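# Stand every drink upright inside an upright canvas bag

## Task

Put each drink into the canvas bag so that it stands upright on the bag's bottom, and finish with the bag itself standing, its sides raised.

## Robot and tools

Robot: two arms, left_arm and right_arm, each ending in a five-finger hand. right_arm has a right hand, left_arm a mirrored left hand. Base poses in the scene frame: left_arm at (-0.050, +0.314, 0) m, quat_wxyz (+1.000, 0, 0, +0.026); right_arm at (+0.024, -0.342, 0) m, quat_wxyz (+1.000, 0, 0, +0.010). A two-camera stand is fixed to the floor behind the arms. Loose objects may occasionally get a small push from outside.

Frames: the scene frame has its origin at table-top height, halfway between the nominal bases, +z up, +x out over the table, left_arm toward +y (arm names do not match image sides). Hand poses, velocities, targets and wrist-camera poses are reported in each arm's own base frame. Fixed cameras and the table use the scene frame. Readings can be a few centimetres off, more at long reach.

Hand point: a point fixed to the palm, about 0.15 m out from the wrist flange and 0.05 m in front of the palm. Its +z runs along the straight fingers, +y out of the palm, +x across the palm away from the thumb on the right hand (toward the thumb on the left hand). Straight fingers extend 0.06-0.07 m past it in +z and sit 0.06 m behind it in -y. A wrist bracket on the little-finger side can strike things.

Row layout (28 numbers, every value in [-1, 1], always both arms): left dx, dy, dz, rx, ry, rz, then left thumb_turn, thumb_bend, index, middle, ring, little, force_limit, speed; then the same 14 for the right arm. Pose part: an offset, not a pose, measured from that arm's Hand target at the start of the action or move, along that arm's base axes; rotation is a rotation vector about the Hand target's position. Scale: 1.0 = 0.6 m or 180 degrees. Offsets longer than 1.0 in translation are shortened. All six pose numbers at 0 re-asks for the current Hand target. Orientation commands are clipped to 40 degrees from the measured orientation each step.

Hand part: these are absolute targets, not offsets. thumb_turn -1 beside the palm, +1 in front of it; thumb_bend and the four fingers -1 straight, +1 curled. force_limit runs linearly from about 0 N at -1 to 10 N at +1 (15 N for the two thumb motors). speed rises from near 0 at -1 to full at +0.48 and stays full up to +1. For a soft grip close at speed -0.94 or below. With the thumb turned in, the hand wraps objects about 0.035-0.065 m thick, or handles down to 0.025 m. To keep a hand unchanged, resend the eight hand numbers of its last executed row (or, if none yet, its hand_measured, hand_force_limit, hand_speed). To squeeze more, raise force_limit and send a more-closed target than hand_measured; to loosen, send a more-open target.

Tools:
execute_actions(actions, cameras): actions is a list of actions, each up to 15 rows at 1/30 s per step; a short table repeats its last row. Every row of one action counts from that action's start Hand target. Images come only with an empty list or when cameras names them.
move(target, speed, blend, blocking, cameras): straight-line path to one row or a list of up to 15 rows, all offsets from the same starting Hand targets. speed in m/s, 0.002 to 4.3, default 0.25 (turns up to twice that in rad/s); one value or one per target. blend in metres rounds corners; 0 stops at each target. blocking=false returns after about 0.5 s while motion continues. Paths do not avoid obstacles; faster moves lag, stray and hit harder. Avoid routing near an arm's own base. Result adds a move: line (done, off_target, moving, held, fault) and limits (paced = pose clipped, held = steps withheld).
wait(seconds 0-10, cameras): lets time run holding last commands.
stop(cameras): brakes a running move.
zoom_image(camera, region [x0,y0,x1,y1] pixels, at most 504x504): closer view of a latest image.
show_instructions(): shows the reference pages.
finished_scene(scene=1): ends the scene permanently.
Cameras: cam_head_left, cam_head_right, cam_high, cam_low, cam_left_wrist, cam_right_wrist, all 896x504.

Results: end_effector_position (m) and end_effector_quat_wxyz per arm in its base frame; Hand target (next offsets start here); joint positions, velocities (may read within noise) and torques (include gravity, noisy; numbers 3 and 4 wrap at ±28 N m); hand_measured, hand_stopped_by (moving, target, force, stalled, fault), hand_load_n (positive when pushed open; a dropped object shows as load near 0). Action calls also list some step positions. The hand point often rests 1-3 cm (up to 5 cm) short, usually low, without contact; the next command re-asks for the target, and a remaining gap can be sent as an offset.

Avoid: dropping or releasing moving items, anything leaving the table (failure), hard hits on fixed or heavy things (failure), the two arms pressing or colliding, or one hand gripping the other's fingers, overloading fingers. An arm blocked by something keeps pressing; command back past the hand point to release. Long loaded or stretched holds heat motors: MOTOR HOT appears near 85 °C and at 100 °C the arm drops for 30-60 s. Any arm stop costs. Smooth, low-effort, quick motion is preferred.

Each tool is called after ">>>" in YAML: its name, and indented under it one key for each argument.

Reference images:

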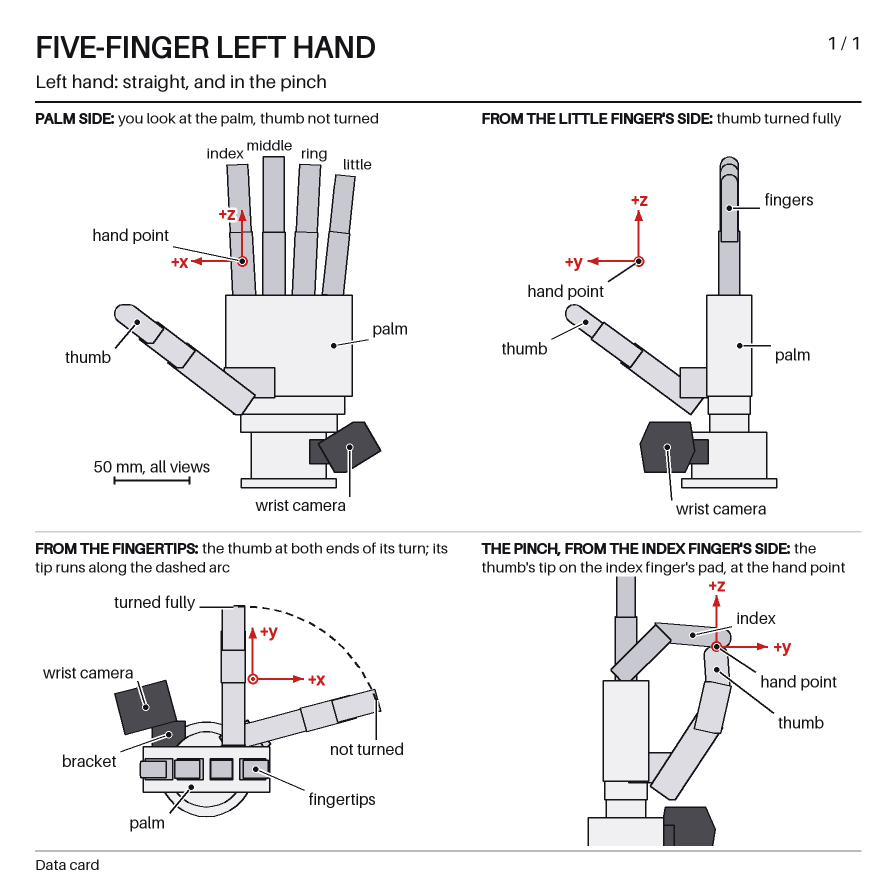

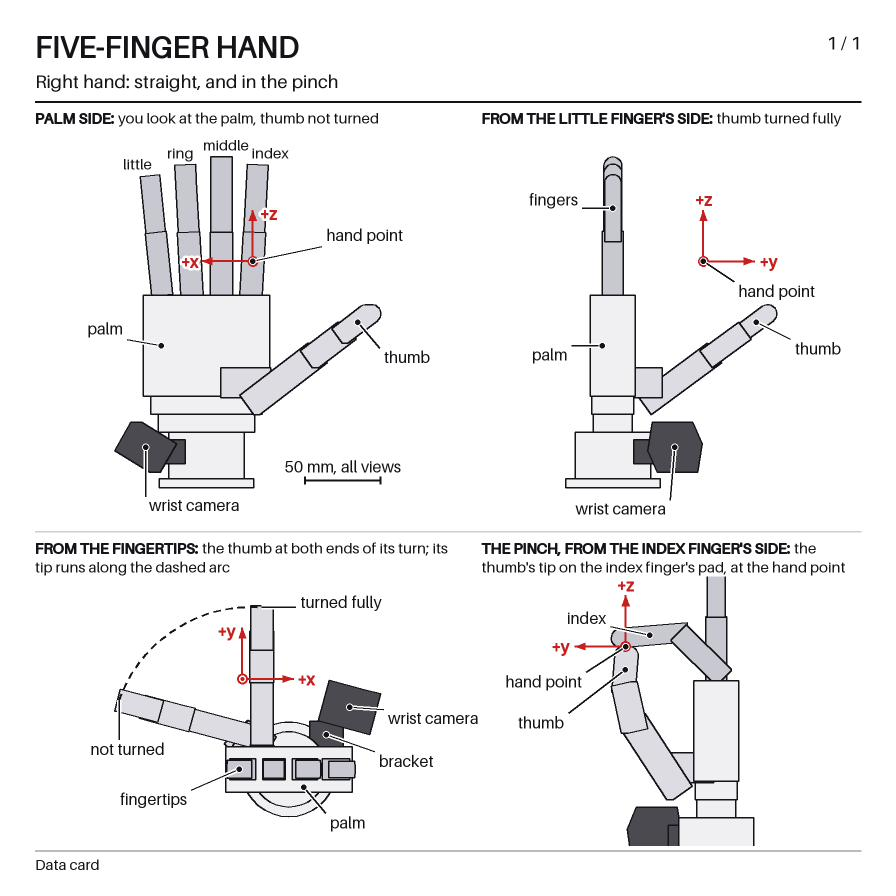

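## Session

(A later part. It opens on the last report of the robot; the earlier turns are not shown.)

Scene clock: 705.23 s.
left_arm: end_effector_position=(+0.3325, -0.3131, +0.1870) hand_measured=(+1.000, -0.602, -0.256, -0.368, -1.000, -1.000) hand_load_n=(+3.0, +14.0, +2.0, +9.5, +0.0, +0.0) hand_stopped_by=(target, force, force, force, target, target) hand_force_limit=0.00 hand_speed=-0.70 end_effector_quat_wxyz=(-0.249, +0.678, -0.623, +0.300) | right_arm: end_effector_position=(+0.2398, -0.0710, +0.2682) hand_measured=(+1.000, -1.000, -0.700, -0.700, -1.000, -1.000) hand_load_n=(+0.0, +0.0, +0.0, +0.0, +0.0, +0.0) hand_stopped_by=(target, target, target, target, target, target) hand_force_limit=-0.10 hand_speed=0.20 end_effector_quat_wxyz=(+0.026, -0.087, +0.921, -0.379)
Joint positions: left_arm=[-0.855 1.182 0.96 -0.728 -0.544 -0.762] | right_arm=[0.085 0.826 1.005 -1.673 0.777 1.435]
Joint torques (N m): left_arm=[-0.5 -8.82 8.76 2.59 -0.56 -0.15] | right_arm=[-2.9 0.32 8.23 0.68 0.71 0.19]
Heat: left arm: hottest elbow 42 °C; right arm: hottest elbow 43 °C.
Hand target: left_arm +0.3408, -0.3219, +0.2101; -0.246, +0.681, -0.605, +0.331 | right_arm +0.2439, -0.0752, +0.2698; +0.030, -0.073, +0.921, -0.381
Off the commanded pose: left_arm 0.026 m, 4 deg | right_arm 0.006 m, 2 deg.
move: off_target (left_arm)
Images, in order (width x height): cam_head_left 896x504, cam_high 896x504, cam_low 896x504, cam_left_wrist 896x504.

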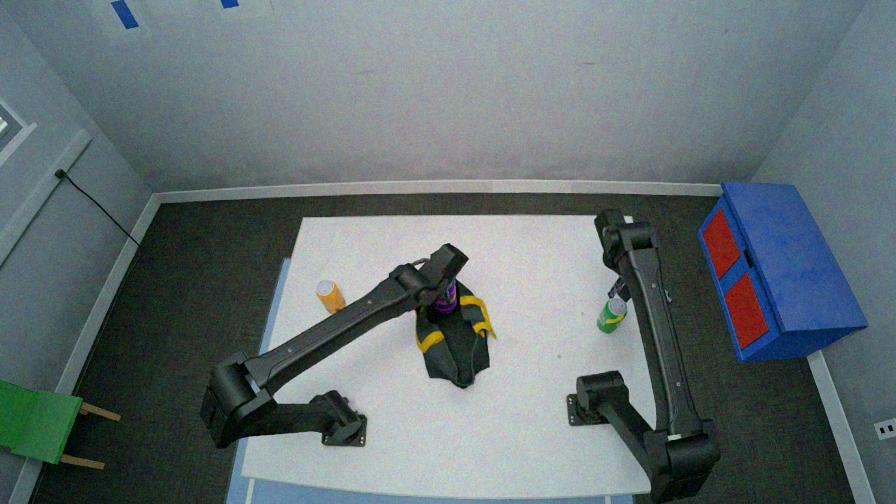

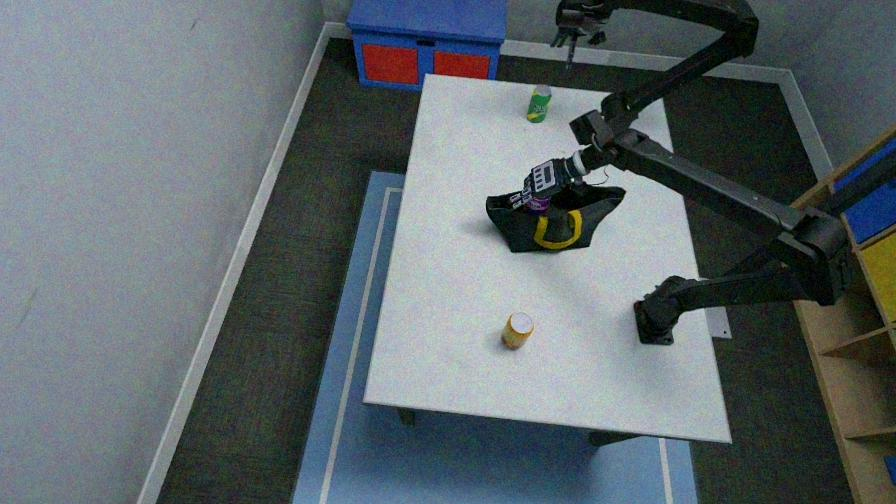

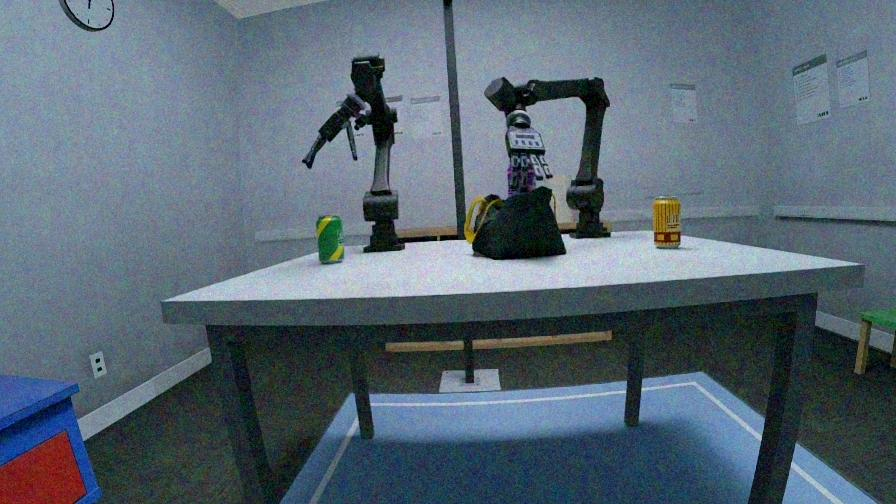

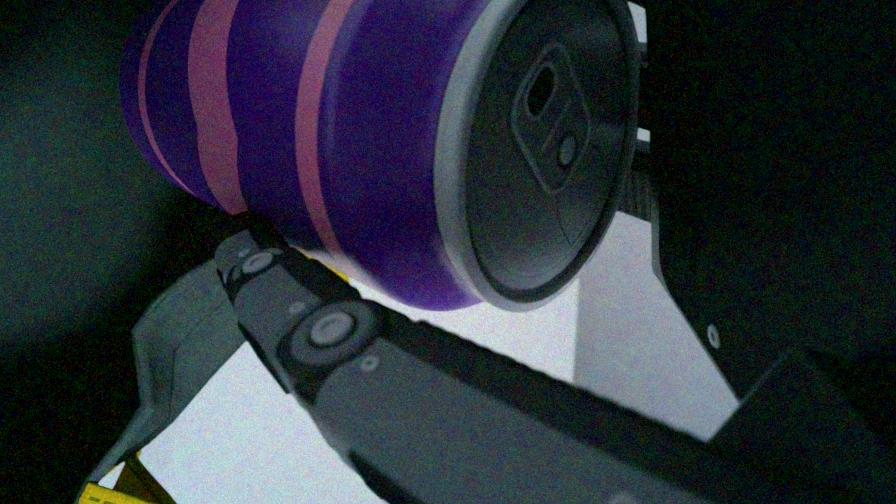

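>>> move:
  target:
    - [-0.01,0.013,-0.1,0,0,0,1,0.2,0.2,0.2,-1,-1,0.0,-0.7,0,0,0,0,0,0,1,-1,-0.7,-0.7,-1,-1,-0.1,0.2]
    - [0.028,0.005,-0.13,0,0,0,1,0.2,0.2,0.2,-1,-1,0.0,-0.7,0,0,0,0,0,0,1,-1,-0.7,-0.7,-1,-1,-0.1,0.2]
  speed: 0.07
  blend: [0.01,0]
  cameras: ["cam_head_left","cam_low","cam_high","cam_left_wrist"]

>>> zoom_image:
  camera: "cam_head_left"
  region: [380, 220, 520, 400]

>>> zoom_image:
  camera: "cam_high"
  region: [440, 120, 660, 270]

>>> zoom_image:
  camera: "cam_low"
  region: [440, 60, 640, 280]

Scene clock: 715.17 s.
left_arm: end_effector_position=(+0.3446, -0.3140, +0.1176) hand_measured=(+1.000, -0.602, -0.256, -0.368, -1.000, -1.000) hand_load_n=(+3.0, +14.0, +2.0, +9.5, +0.0, +0.0) hand_stopped_by=(target, force, force, force, target, target) hand_force_limit=0.00 hand_speed=-0.70 end_effector_quat_wxyz=(-0.245, +0.681, -0.615, +0.312) | right_arm: end_effector_position=(+0.2398, -0.0710, +0.2682) hand_measured=(+1.000, -1.000, -0.700, -0.700, -1.000, -1.000) hand_load_n=(+0.0, +0.0, +0.0, +0.0, +0.0, +0.0) hand_stopped_by=(target, target, target, target, target, target) hand_force_limit=-0.10 hand_speed=0.20 end_effector_quat_wxyz=(+0.026, -0.087, +0.921, -0.379)
Joint positions: left_arm=[-0.829 1.259 0.818 -0.475 -0.525 -0.748] | right_arm=[0.085 0.826 1.005 -1.673 0.777 1.435]
Joint torques (N m): left_arm=[0.38 -7.53 8.05 2.74 -0.37 0.12] | right_arm=[-2.32 0.62 8.25 0.62 0.74 0.17]
Heat: left arm: hottest elbow 42 °C; right arm: hottest elbow 43 °C.
Hand target: left_arm +0.3577, -0.3188, +0.1320; -0.246, +0.681, -0.605, +0.331 | right_arm +0.2439, -0.0752, +0.2698; +0.030, -0.073, +0.921, -0.381
Off the commanded pose: left_arm 0.020 m, 3 deg | right_arm 0.006 m, 2 deg.
move: off_target (left_arm)
Images, in order (width x height): cam_head_left 896x504, cam_high 896x504, cam_low 896x504, cam_left_wrist 896x504.

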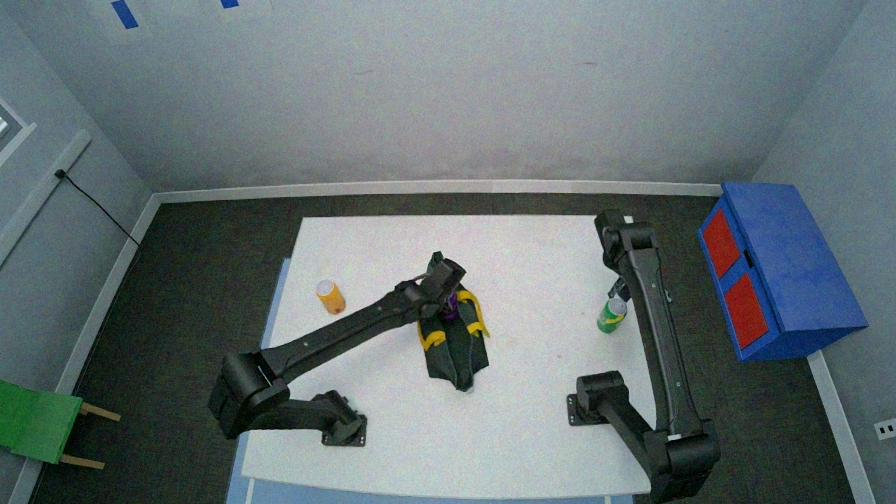

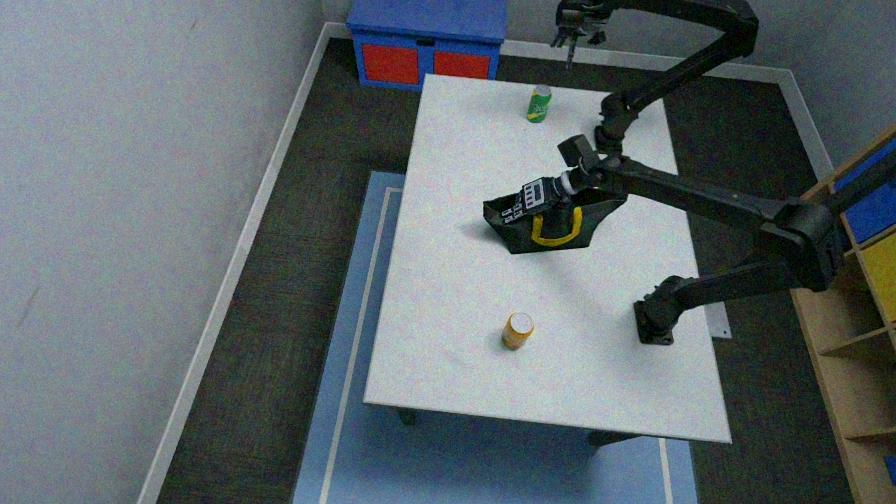

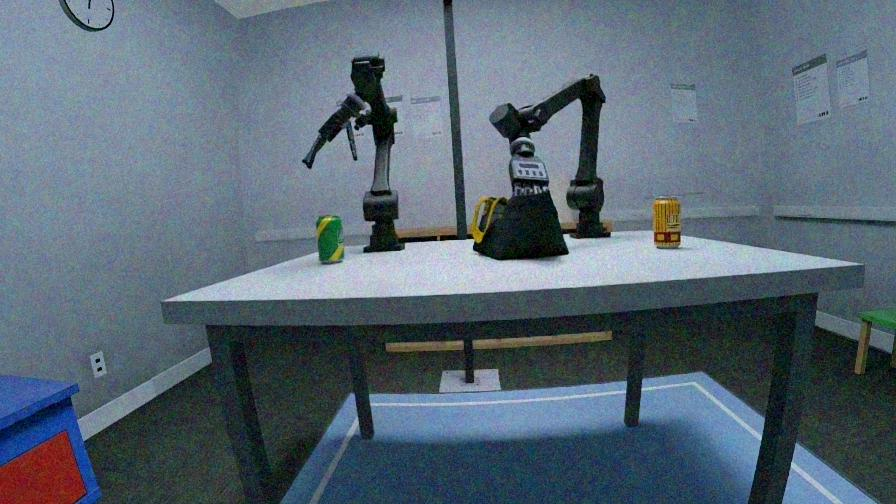

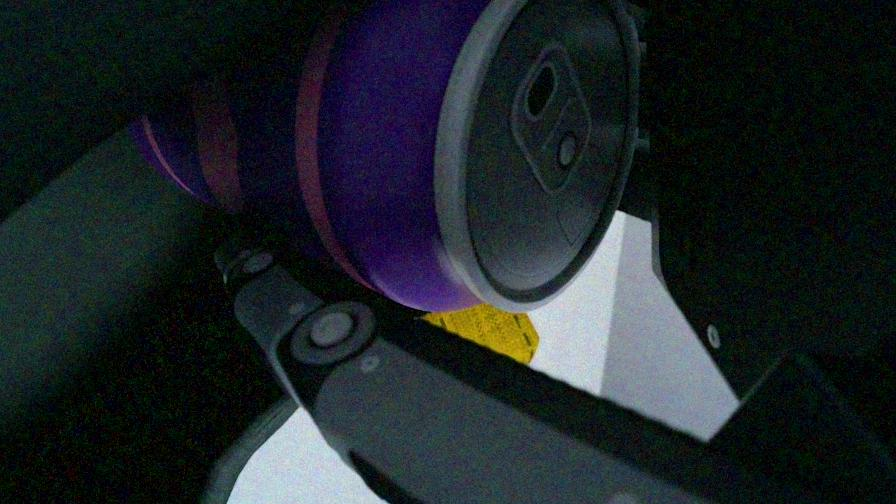

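Scaled by 2.800 from the camera's 896x504 image, which has a finer 1280x720 frame.

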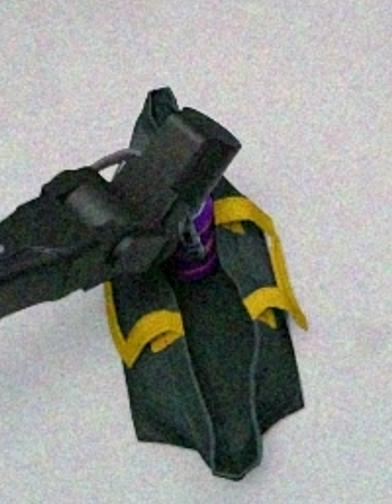

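Scaled by 2.291 from the camera's 896x504 image, which has a finer 1280x720 frame.

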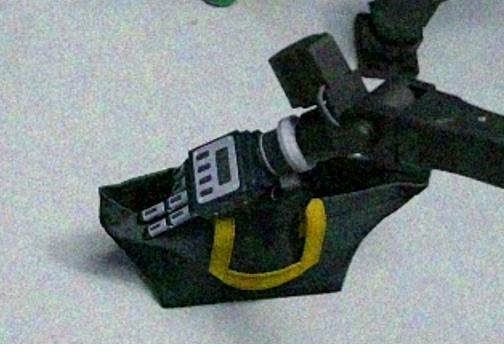

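Scaled by 2.291 from the camera's 896x504 image, which has a finer 1280x720 frame.

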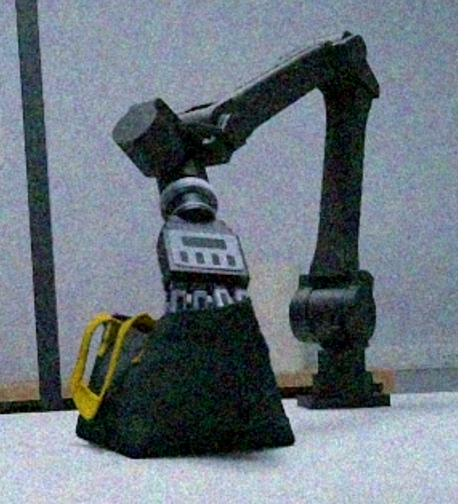

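>>> move:
  target: [0.02,0.006,-0.04,0,0,0,1,0.2,0.2,0.2,-1,-1,0.0,-0.7,0,0,0,0,0,0,1,-1,-0.7,-0.7,-1,-1,-0.1,0.2]
  speed: 0.04
  cameras: ["cam_head_left","cam_low","cam_high"]

>>> zoom_image:
  camera: "cam_head_left"
  region: [400, 240, 500, 340]

Scene clock: 720.77 s.
left_arm: end_effector_position=(+0.3620, -0.3142, +0.1057) hand_measured=(+1.000, -0.600, -0.256, -0.368, -1.000, -1.000) hand_load_n=(+3.5, +14.0, +2.0, +9.5, +0.0, +0.0) hand_stopped_by=(target, force, force, force, target, target) hand_force_limit=0.00 hand_speed=-0.70 end_effector_quat_wxyz=(-0.246, +0.680, -0.610, +0.324) | right_arm: end_effector_position=(+0.2398, -0.0710, +0.2682) hand_measured=(+1.000, -1.000, -0.700, -0.700, -1.000, -1.000) hand_load_n=(+0.0, +0.0, +0.0, +0.5, +0.0, +0.0) hand_stopped_by=(target, target, target, target, target, target) hand_force_limit=-0.10 hand_speed=0.20 end_effector_quat_wxyz=(+0.026, -0.087, +0.921, -0.379)
Joint positions: left_arm=[-0.798 1.297 0.801 -0.377 -0.511 -0.718] | right_arm=[0.085 0.826 1.005 -1.673 0.777 1.435]
Joint torques (N m): left_arm=[0.32 -6.3 6.84 2.67 -0.06 0.11] | right_arm=[-2.84 0.62 8.23 0.51 0.75 0.21]
Heat: left arm: hottest elbow 42 °C; right arm: hottest elbow 42 °C.
Hand target: left_arm +0.3696, -0.3153, +0.1081; -0.246, +0.681, -0.605, +0.331 | right_arm +0.2439, -0.0752, +0.2698; +0.030, -0.073, +0.921, -0.381
Off the commanded pose: left_arm 0.008 m, 1 deg | right_arm 0.006 m, 2 deg.
move: done
Images, in order (width x height): cam_head_left 896x504, cam_high 896x504, cam_low 896x504.

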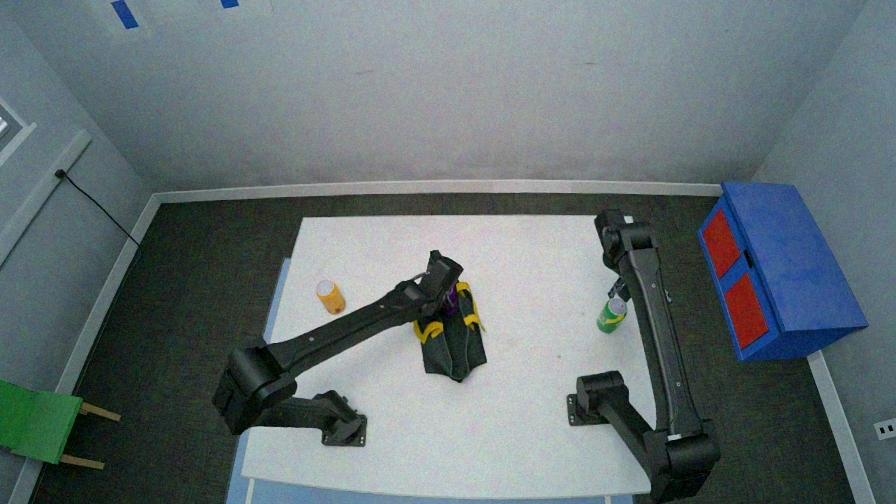

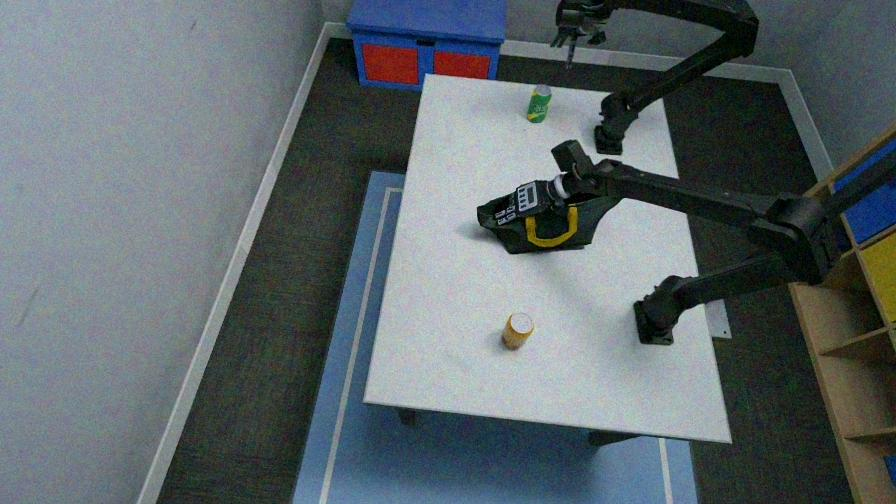

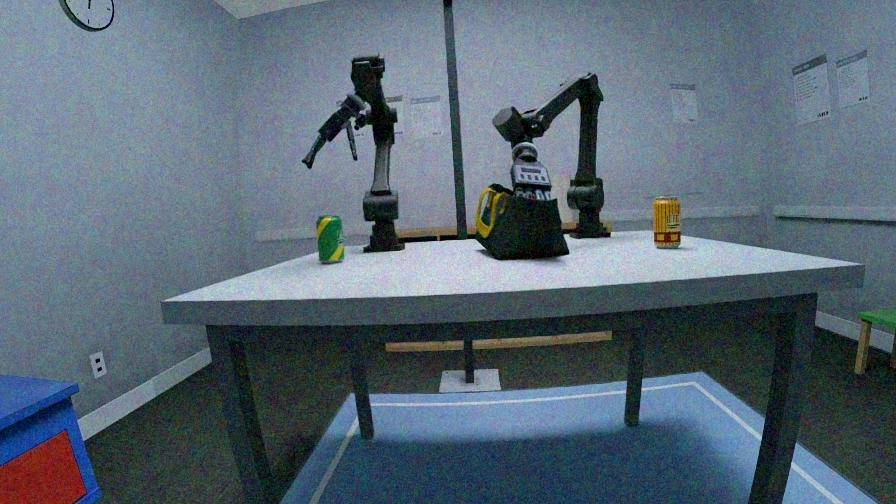

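Scaled by 5.040 from the camera's 896x504 image, which has a finer 1280x720 frame.

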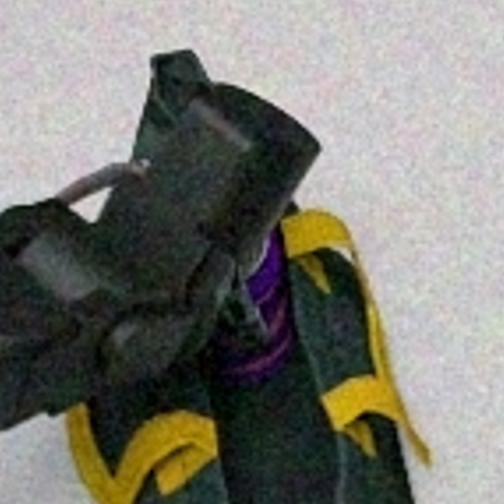

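>>> move:
  target: [0,0,-0.025,0,0,0,1,0.2,0.2,0.2,-1,-1,0.0,-0.7,0,0,0,0,0,0,1,-1,-0.7,-0.7,-1,-1,-0.1,0.2]
  speed: 0.04
  cameras: ["cam_left_wrist"]

Scene clock: 727.50 s.
left_arm: end_effector_position=(+0.3644, -0.3169, +0.1031) hand_measured=(+1.000, -0.600, -0.256, -0.368, -1.000, -1.000) hand_load_n=(+4.5, +12.0, +0.0, +4.5, -0.5, +0.0) hand_stopped_by=(target, force, force, force, target, target) hand_force_limit=0.00 hand_speed=-0.70 end_effector_quat_wxyz=(-0.245, +0.679, -0.605, +0.336) | right_arm: end_effector_position=(+0.2398, -0.0710, +0.2682) hand_measured=(+1.000, -1.000, -0.700, -0.700, -1.000, -1.000) hand_load_n=(+0.0, +0.0, +0.0, +0.0, +0.0, +0.0) hand_stopped_by=(target, target, target, target, target, target) hand_force_limit=-0.10 hand_speed=0.20 end_effector_quat_wxyz=(+0.026, -0.087, +0.921, -0.379)
Joint positions: left_arm=[-0.798 1.301 0.785 -0.331 -0.51 -0.717] | right_arm=[0.085 0.826 1.005 -1.673 0.777 1.435]
Joint torques (N m): left_arm=[0.56 -5.42 6.42 2.5 -0.07 0.08] | right_arm=[-2.61 0.62 8.24 0.68 0.73 0.2]
Heat: left arm: hottest elbow 41 °C; right arm: hottest elbow 42 °C.
Hand target: left_arm +0.3696, -0.3152, +0.0930; -0.246, +0.681, -0.605, +0.331 | right_arm +0.2439, -0.0752, +0.2698; +0.030, -0.073, +0.921, -0.381
Off the commanded pose: left_arm 0.011 m, 1 deg | right_arm 0.006 m, 2 deg.
move: off_target (left_arm)
Images, in order (width x height): cam_left_wrist 896x504.

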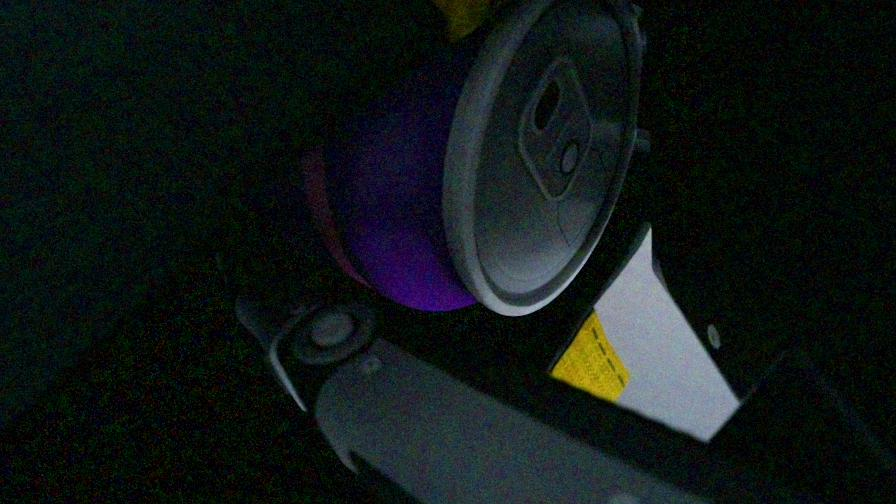

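>>> move:
  target:
    - [0,0,0.015,0,0,0,1,0.2,0.2,0.2,-1,-1,0.0,-0.7,0,0,0,0,0,0,1,-1,-0.7,-0.7,-1,-1,-0.1,0.2]
    - [0,0,0.016,0,0,0,1,-0.8,-0.6,-0.6,-1,-1,0.0,-0.6,0,0,0,0,0,0,1,-1,-0.7,-0.7,-1,-1,-0.1,0.2]
    - [0,0,0.016,0,0,0,1,-1,-0.75,-0.75,-1,-1,0.0,-0.3,0,0,0,0,0,0,1,-1,-0.7,-0.7,-1,-1,-0.1,0.2]
  speed: 0.04
  cameras: ["cam_left_wrist","cam_head_left"]

Scene clock: 735.00 s.
left_arm: end_effector_position=(+0.3632, -0.3136, +0.1009) hand_measured=(+1.000, -1.000, -0.750, -0.750, -1.000, -1.000) hand_load_n=(+0.0, +0.0, -1.5, +0.0, +0.0, +0.0) hand_stopped_by=(target, target, target, target, target, target) hand_force_limit=0.00 hand_speed=-0.30 end_effector_quat_wxyz=(-0.248, +0.677, -0.610, +0.329) | right_arm: end_effector_position=(+0.2398, -0.0710, +0.2682) hand_measured=(+1.000, -1.000, -0.700, -0.700, -1.000, -1.000) hand_load_n=(+0.0, +0.0, +0.0, +0.0, +0.0, +0.0) hand_stopped_by=(target, target, target, target, target, target) hand_force_limit=-0.10 hand_speed=0.20 end_effector_quat_wxyz=(+0.026, -0.087, +0.921, -0.379)
Joint positions: left_arm=[-0.795 1.301 0.785 -0.343 -0.51 -0.707] | right_arm=[0.085 0.826 1.005 -1.673 0.777 1.435]
Joint torques (N m): left_arm=[0.03 -6.3 7.72 2 -0.11 -0.04] | right_arm=[-2.96 0.56 8.31 0.68 0.74 0.21]
Heat: left arm: hottest elbow 41 °C; right arm: hottest elbow 42 °C.
Hand target: left_arm +0.3696, -0.3152, +0.1027; -0.246, +0.681, -0.605, +0.331 | right_arm +0.2439, -0.0752, +0.2698; +0.030, -0.073, +0.921, -0.381
Off the commanded pose: left_arm 0.007 m, 1 deg | right_arm 0.006 m, 2 deg.
move: done
Images, in order (width x height): cam_head_left 896x504, cam_left_wrist 896x504.

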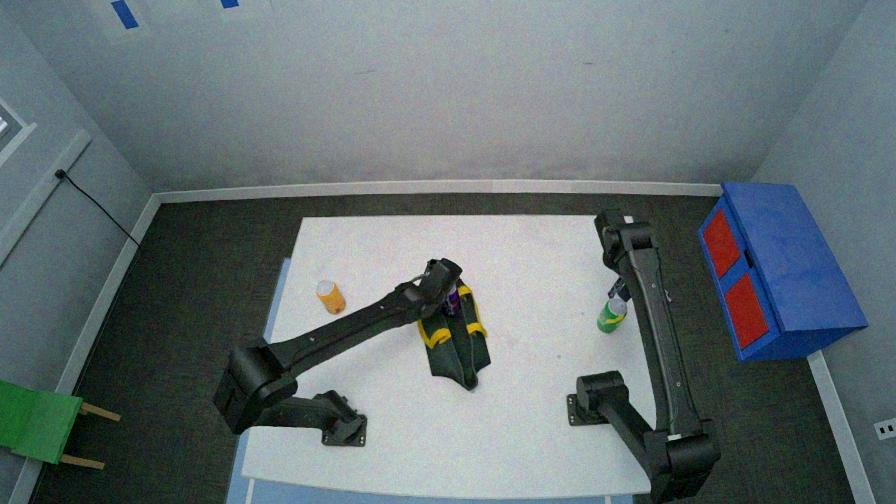

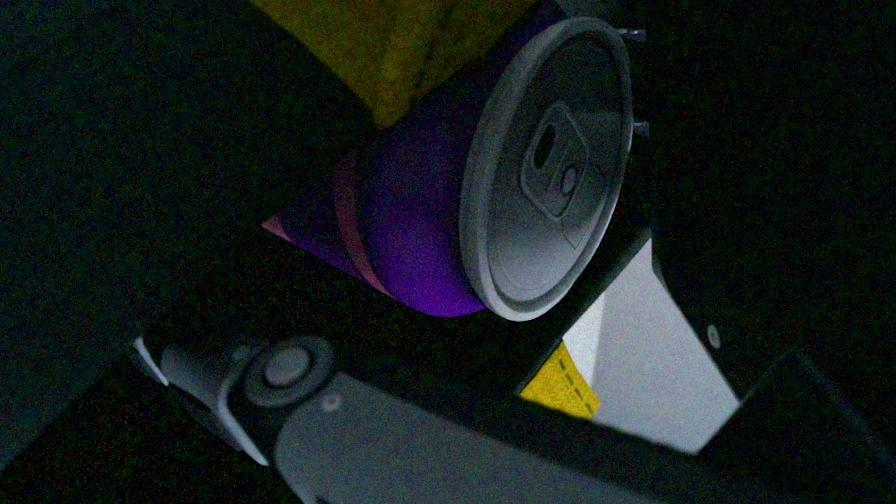

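>>> zoom_image:
  camera: "cam_head_left"
  region: [400, 240, 500, 400]

>>> execute_actions:
  actions: []
  cameras: ["cam_high","cam_low","cam_head_right"]

>>> zoom_image:
  camera: "cam_high"
  region: [440, 150, 660, 270]

>>> zoom_image:
  camera: "cam_low"
  region: [440, 100, 620, 270]

Scaled by 3.150 from the camera's 896x504 image, which has a finer 1280x720 frame.

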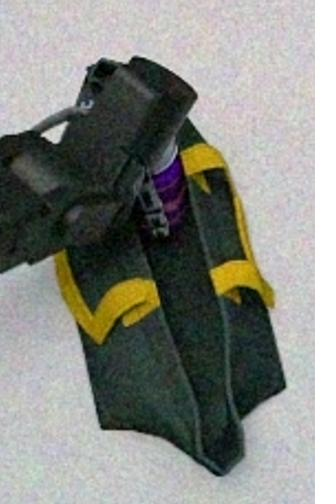

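Scene clock: 740.47 s.
left_arm: end_effector_position=(+0.3632, -0.3136, +0.1009) hand_measured=(+1.000, -1.000, -0.750, -0.750, -1.000, -1.000) hand_load_n=(+0.0, +0.0, -1.5, +0.0, -0.5, +0.0) hand_stopped_by=(target, target, target, target, target, target) hand_force_limit=0.00 hand_speed=-0.30 end_effector_quat_wxyz=(-0.248, +0.677, -0.610, +0.329) | right_arm: end_effector_position=(+0.2398, -0.0710, +0.2682) hand_measured=(+1.000, -1.000, -0.700, -0.700, -1.000, -1.000) hand_load_n=(+0.0, +0.0, +0.0, +0.0, +0.0, +0.0) hand_stopped_by=(target, target, target, target, target, target) hand_force_limit=-0.10 hand_speed=0.20 end_effector_quat_wxyz=(+0.026, -0.087, +0.921, -0.379)
Joint positions: left_arm=[-0.795 1.301 0.785 -0.343 -0.51 -0.707] | right_arm=[0.085 0.826 1.005 -1.673 0.777 1.435]
Joint velocities: within noise
Joint torques (N m): left_arm=[1.08 -7.47 7.46 1.76 -0.09 -0.1] | right_arm=[-2.78 0.73 8.23 0.76 0.74 0.19]
Heat: left arm: hottest elbow 40 °C; right arm: hottest elbow 42 °C.
Hand target: left_arm +0.3696, -0.3152, +0.1027; -0.246, +0.681, -0.605, +0.331 | right_arm +0.2439, -0.0752, +0.2698; +0.030, -0.073, +0.921, -0.381
Off the commanded pose: left_arm 0.007 m, 1 deg | right_arm 0.006 m, 2 deg.
Images, in order (width x height): cam_head_right 896x504, cam_high 896x504, cam_low 896x504.

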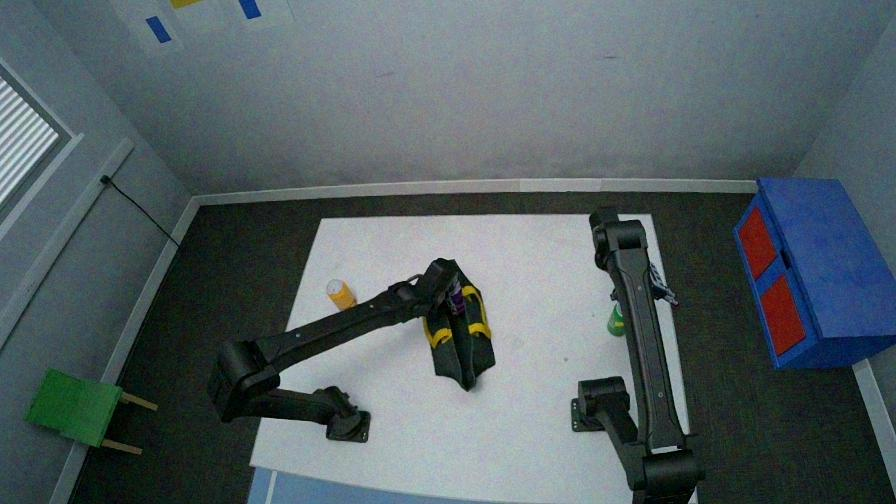

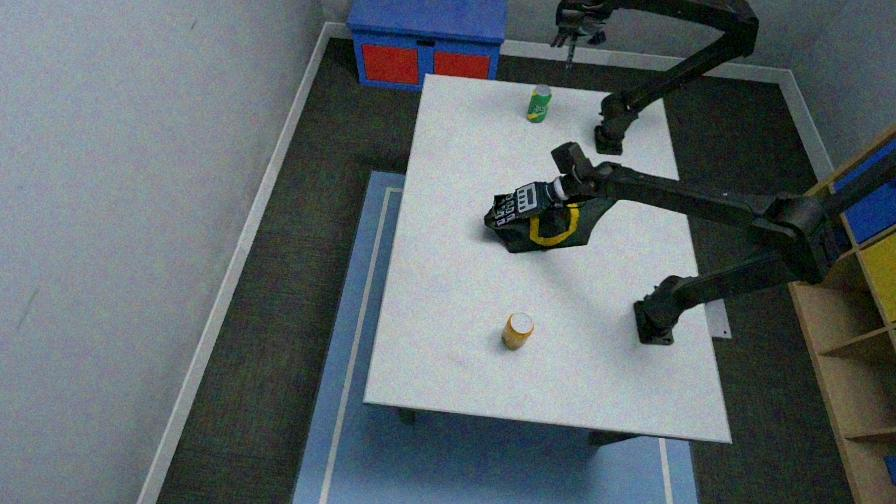

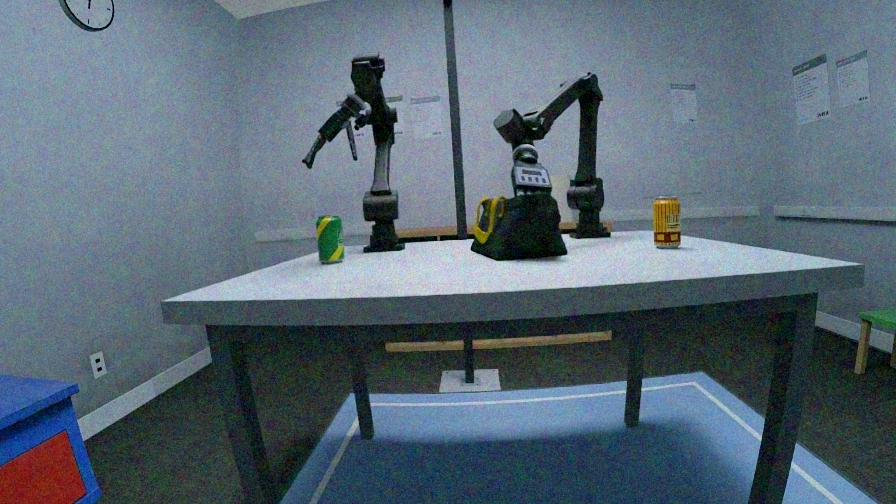

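Scaled by 2.291 from the camera's 896x504 image, which has a finer 1280x720 frame.

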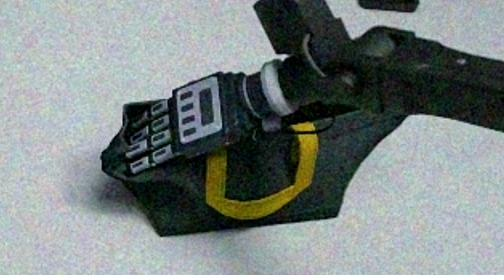

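Scaled by 2.800 from the camera's 896x504 image, which has a finer 1280x720 frame.

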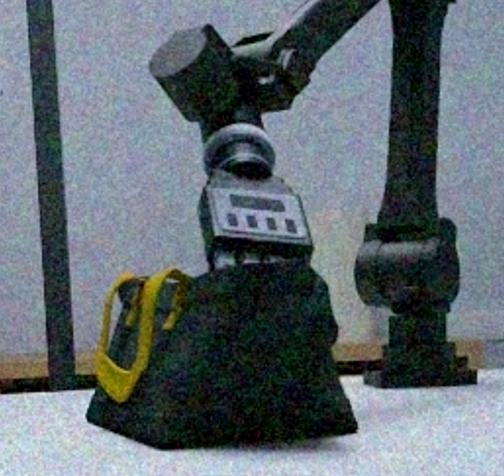

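>>> move:
  target:
    - [0,0,0.1,0,0,0,1,-1,-0.75,-0.75,-1,-1,0.0,-0.3,0,0,0,0,0,0,1,-1,-0.7,-0.7,-1,-1,-0.1,0.2]
    - [-0.02,0,0.3,0,0,0,1,-1,-0.75,-0.75,-1,-1,0.0,-0.3,0,0,-0.06,0,0,0,1,-1,-0.7,-0.7,-1,-1,-0.1,0.2]
  speed: [0.06,0.1]
  cameras: ["all"]

>>> zoom_image:
  camera: "cam_head_left"
  region: [400, 240, 500, 400]

>>> zoom_image:
  camera: "cam_high"
  region: [440, 100, 660, 270]

>>> zoom_image:
  camera: "cam_head_left"
  region: [570, 240, 670, 360]

Scene clock: 749.53 s.
left_arm: end_effector_position=(+0.3523, -0.3037, +0.2532) hand_measured=(+1.000, -1.000, -0.750, -0.750, -1.000, -1.000) hand_load_n=(+0.0, +0.0, +0.0, +0.0, +0.0, +0.0) hand_stopped_by=(target, target, target, target, target, target) hand_force_limit=0.00 hand_speed=-0.30 end_effector_quat_wxyz=(-0.250, +0.681, -0.616, +0.306) | right_arm: end_effector_position=(+0.2417, -0.0709, +0.2299) hand_measured=(+1.000, -1.000, -0.700, -0.700, -1.000, -1.000) hand_load_n=(+0.0, +0.0, +0.0, +0.0, +0.0, +0.0) hand_stopped_by=(target, target, target, target, target, target) hand_force_limit=-0.10 hand_speed=0.20 end_effector_quat_wxyz=(+0.021, -0.089, +0.921, -0.379)
Joint positions: left_arm=[-0.8 1.163 1.111 -0.86 -0.517 -0.719] | right_arm=[0.085 0.826 0.905 -1.585 0.777 1.436]
Joint torques (N m): left_arm=[-0.32 -7.65 11.22 1.43 -0.41 -0.14] | right_arm=[-2.61 -0.21 8.27 0.58 0.74 0.18]
Heat: left arm: hottest elbow 40 °C; right arm: hottest elbow 41 °C.
Hand target: left_arm +0.3576, -0.3152, +0.2825; -0.246, +0.681, -0.605, +0.331 | right_arm +0.2440, -0.0751, +0.2339; +0.030, -0.073, +0.921, -0.381
Off the commanded pose: left_arm 0.032 m, 3 deg | right_arm 0.006 m, 2 deg.
move: off_target (left_arm)

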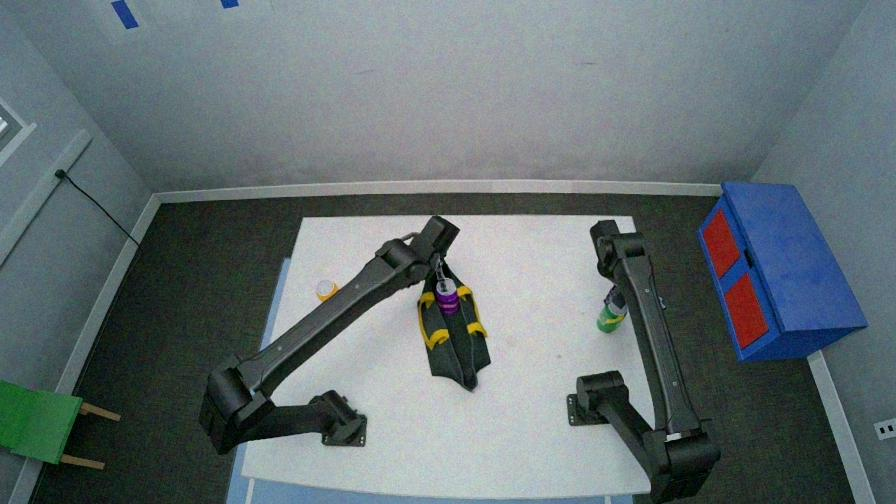

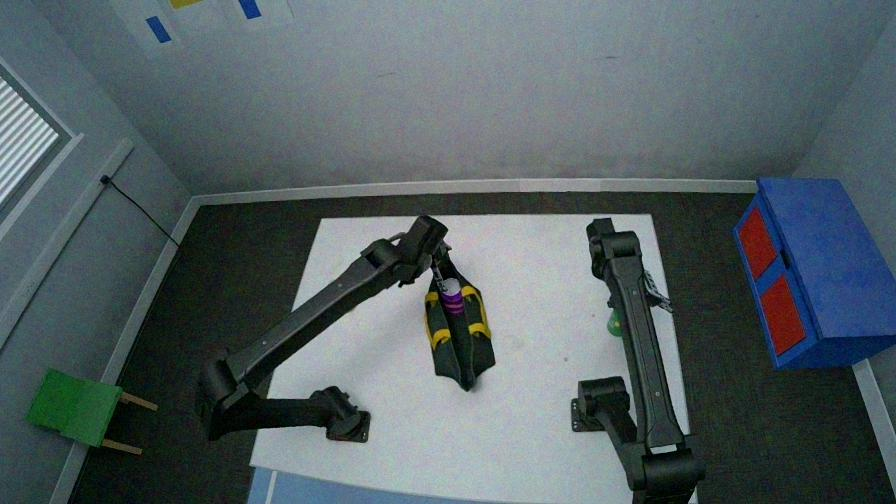

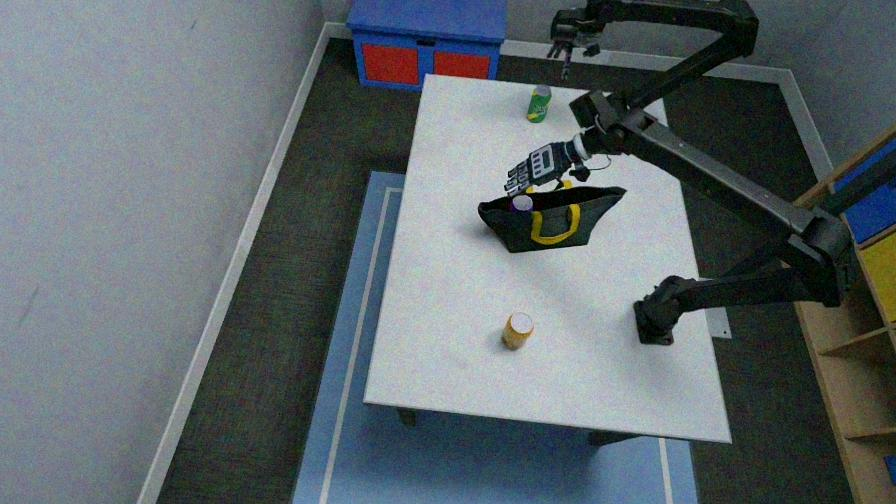

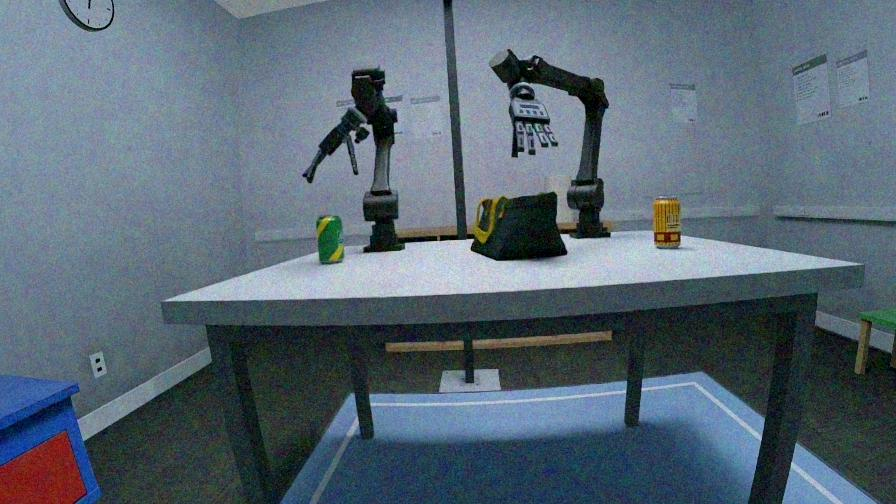

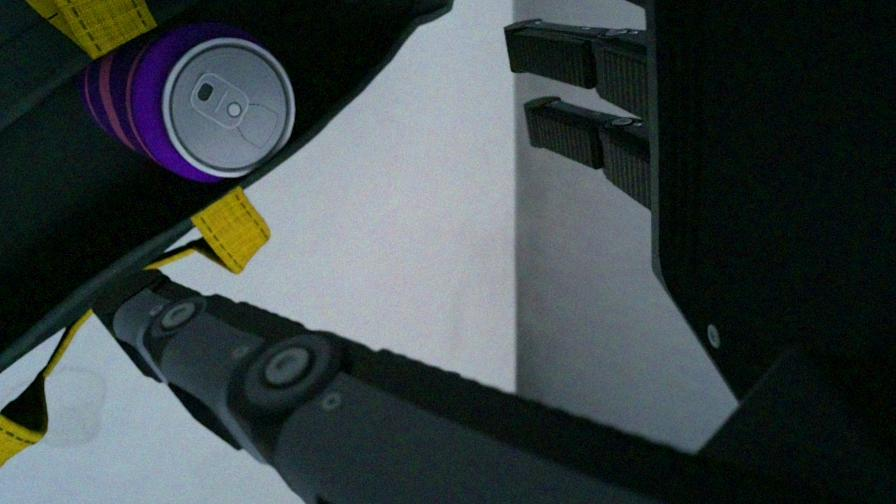

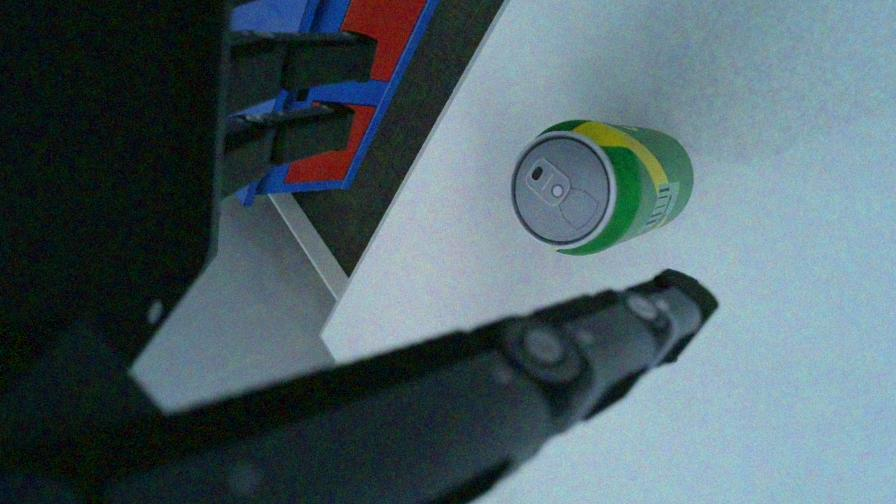

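Scaled by 3.150 from the camera's 896x504 image, which has a finer 1280x720 frame.

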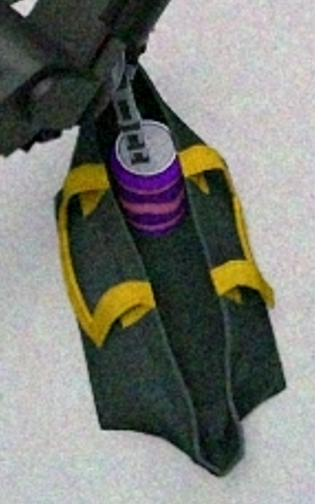

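Scaled by 2.291 from the camera's 896x504 image, which has a finer 1280x720 frame.

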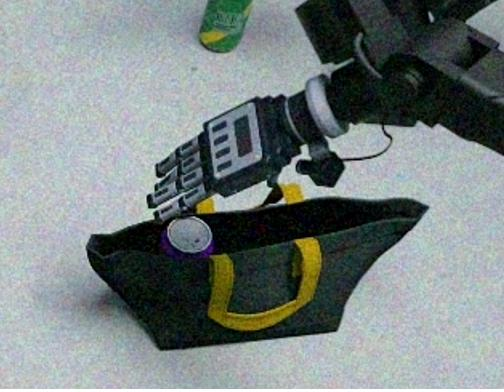

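Scaled by 4.200 from the camera's 896x504 image, which has a finer 1280x720 frame.

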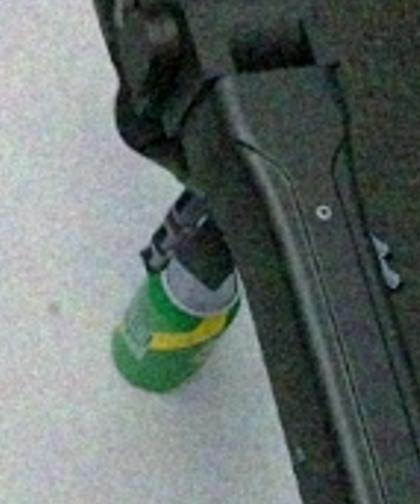

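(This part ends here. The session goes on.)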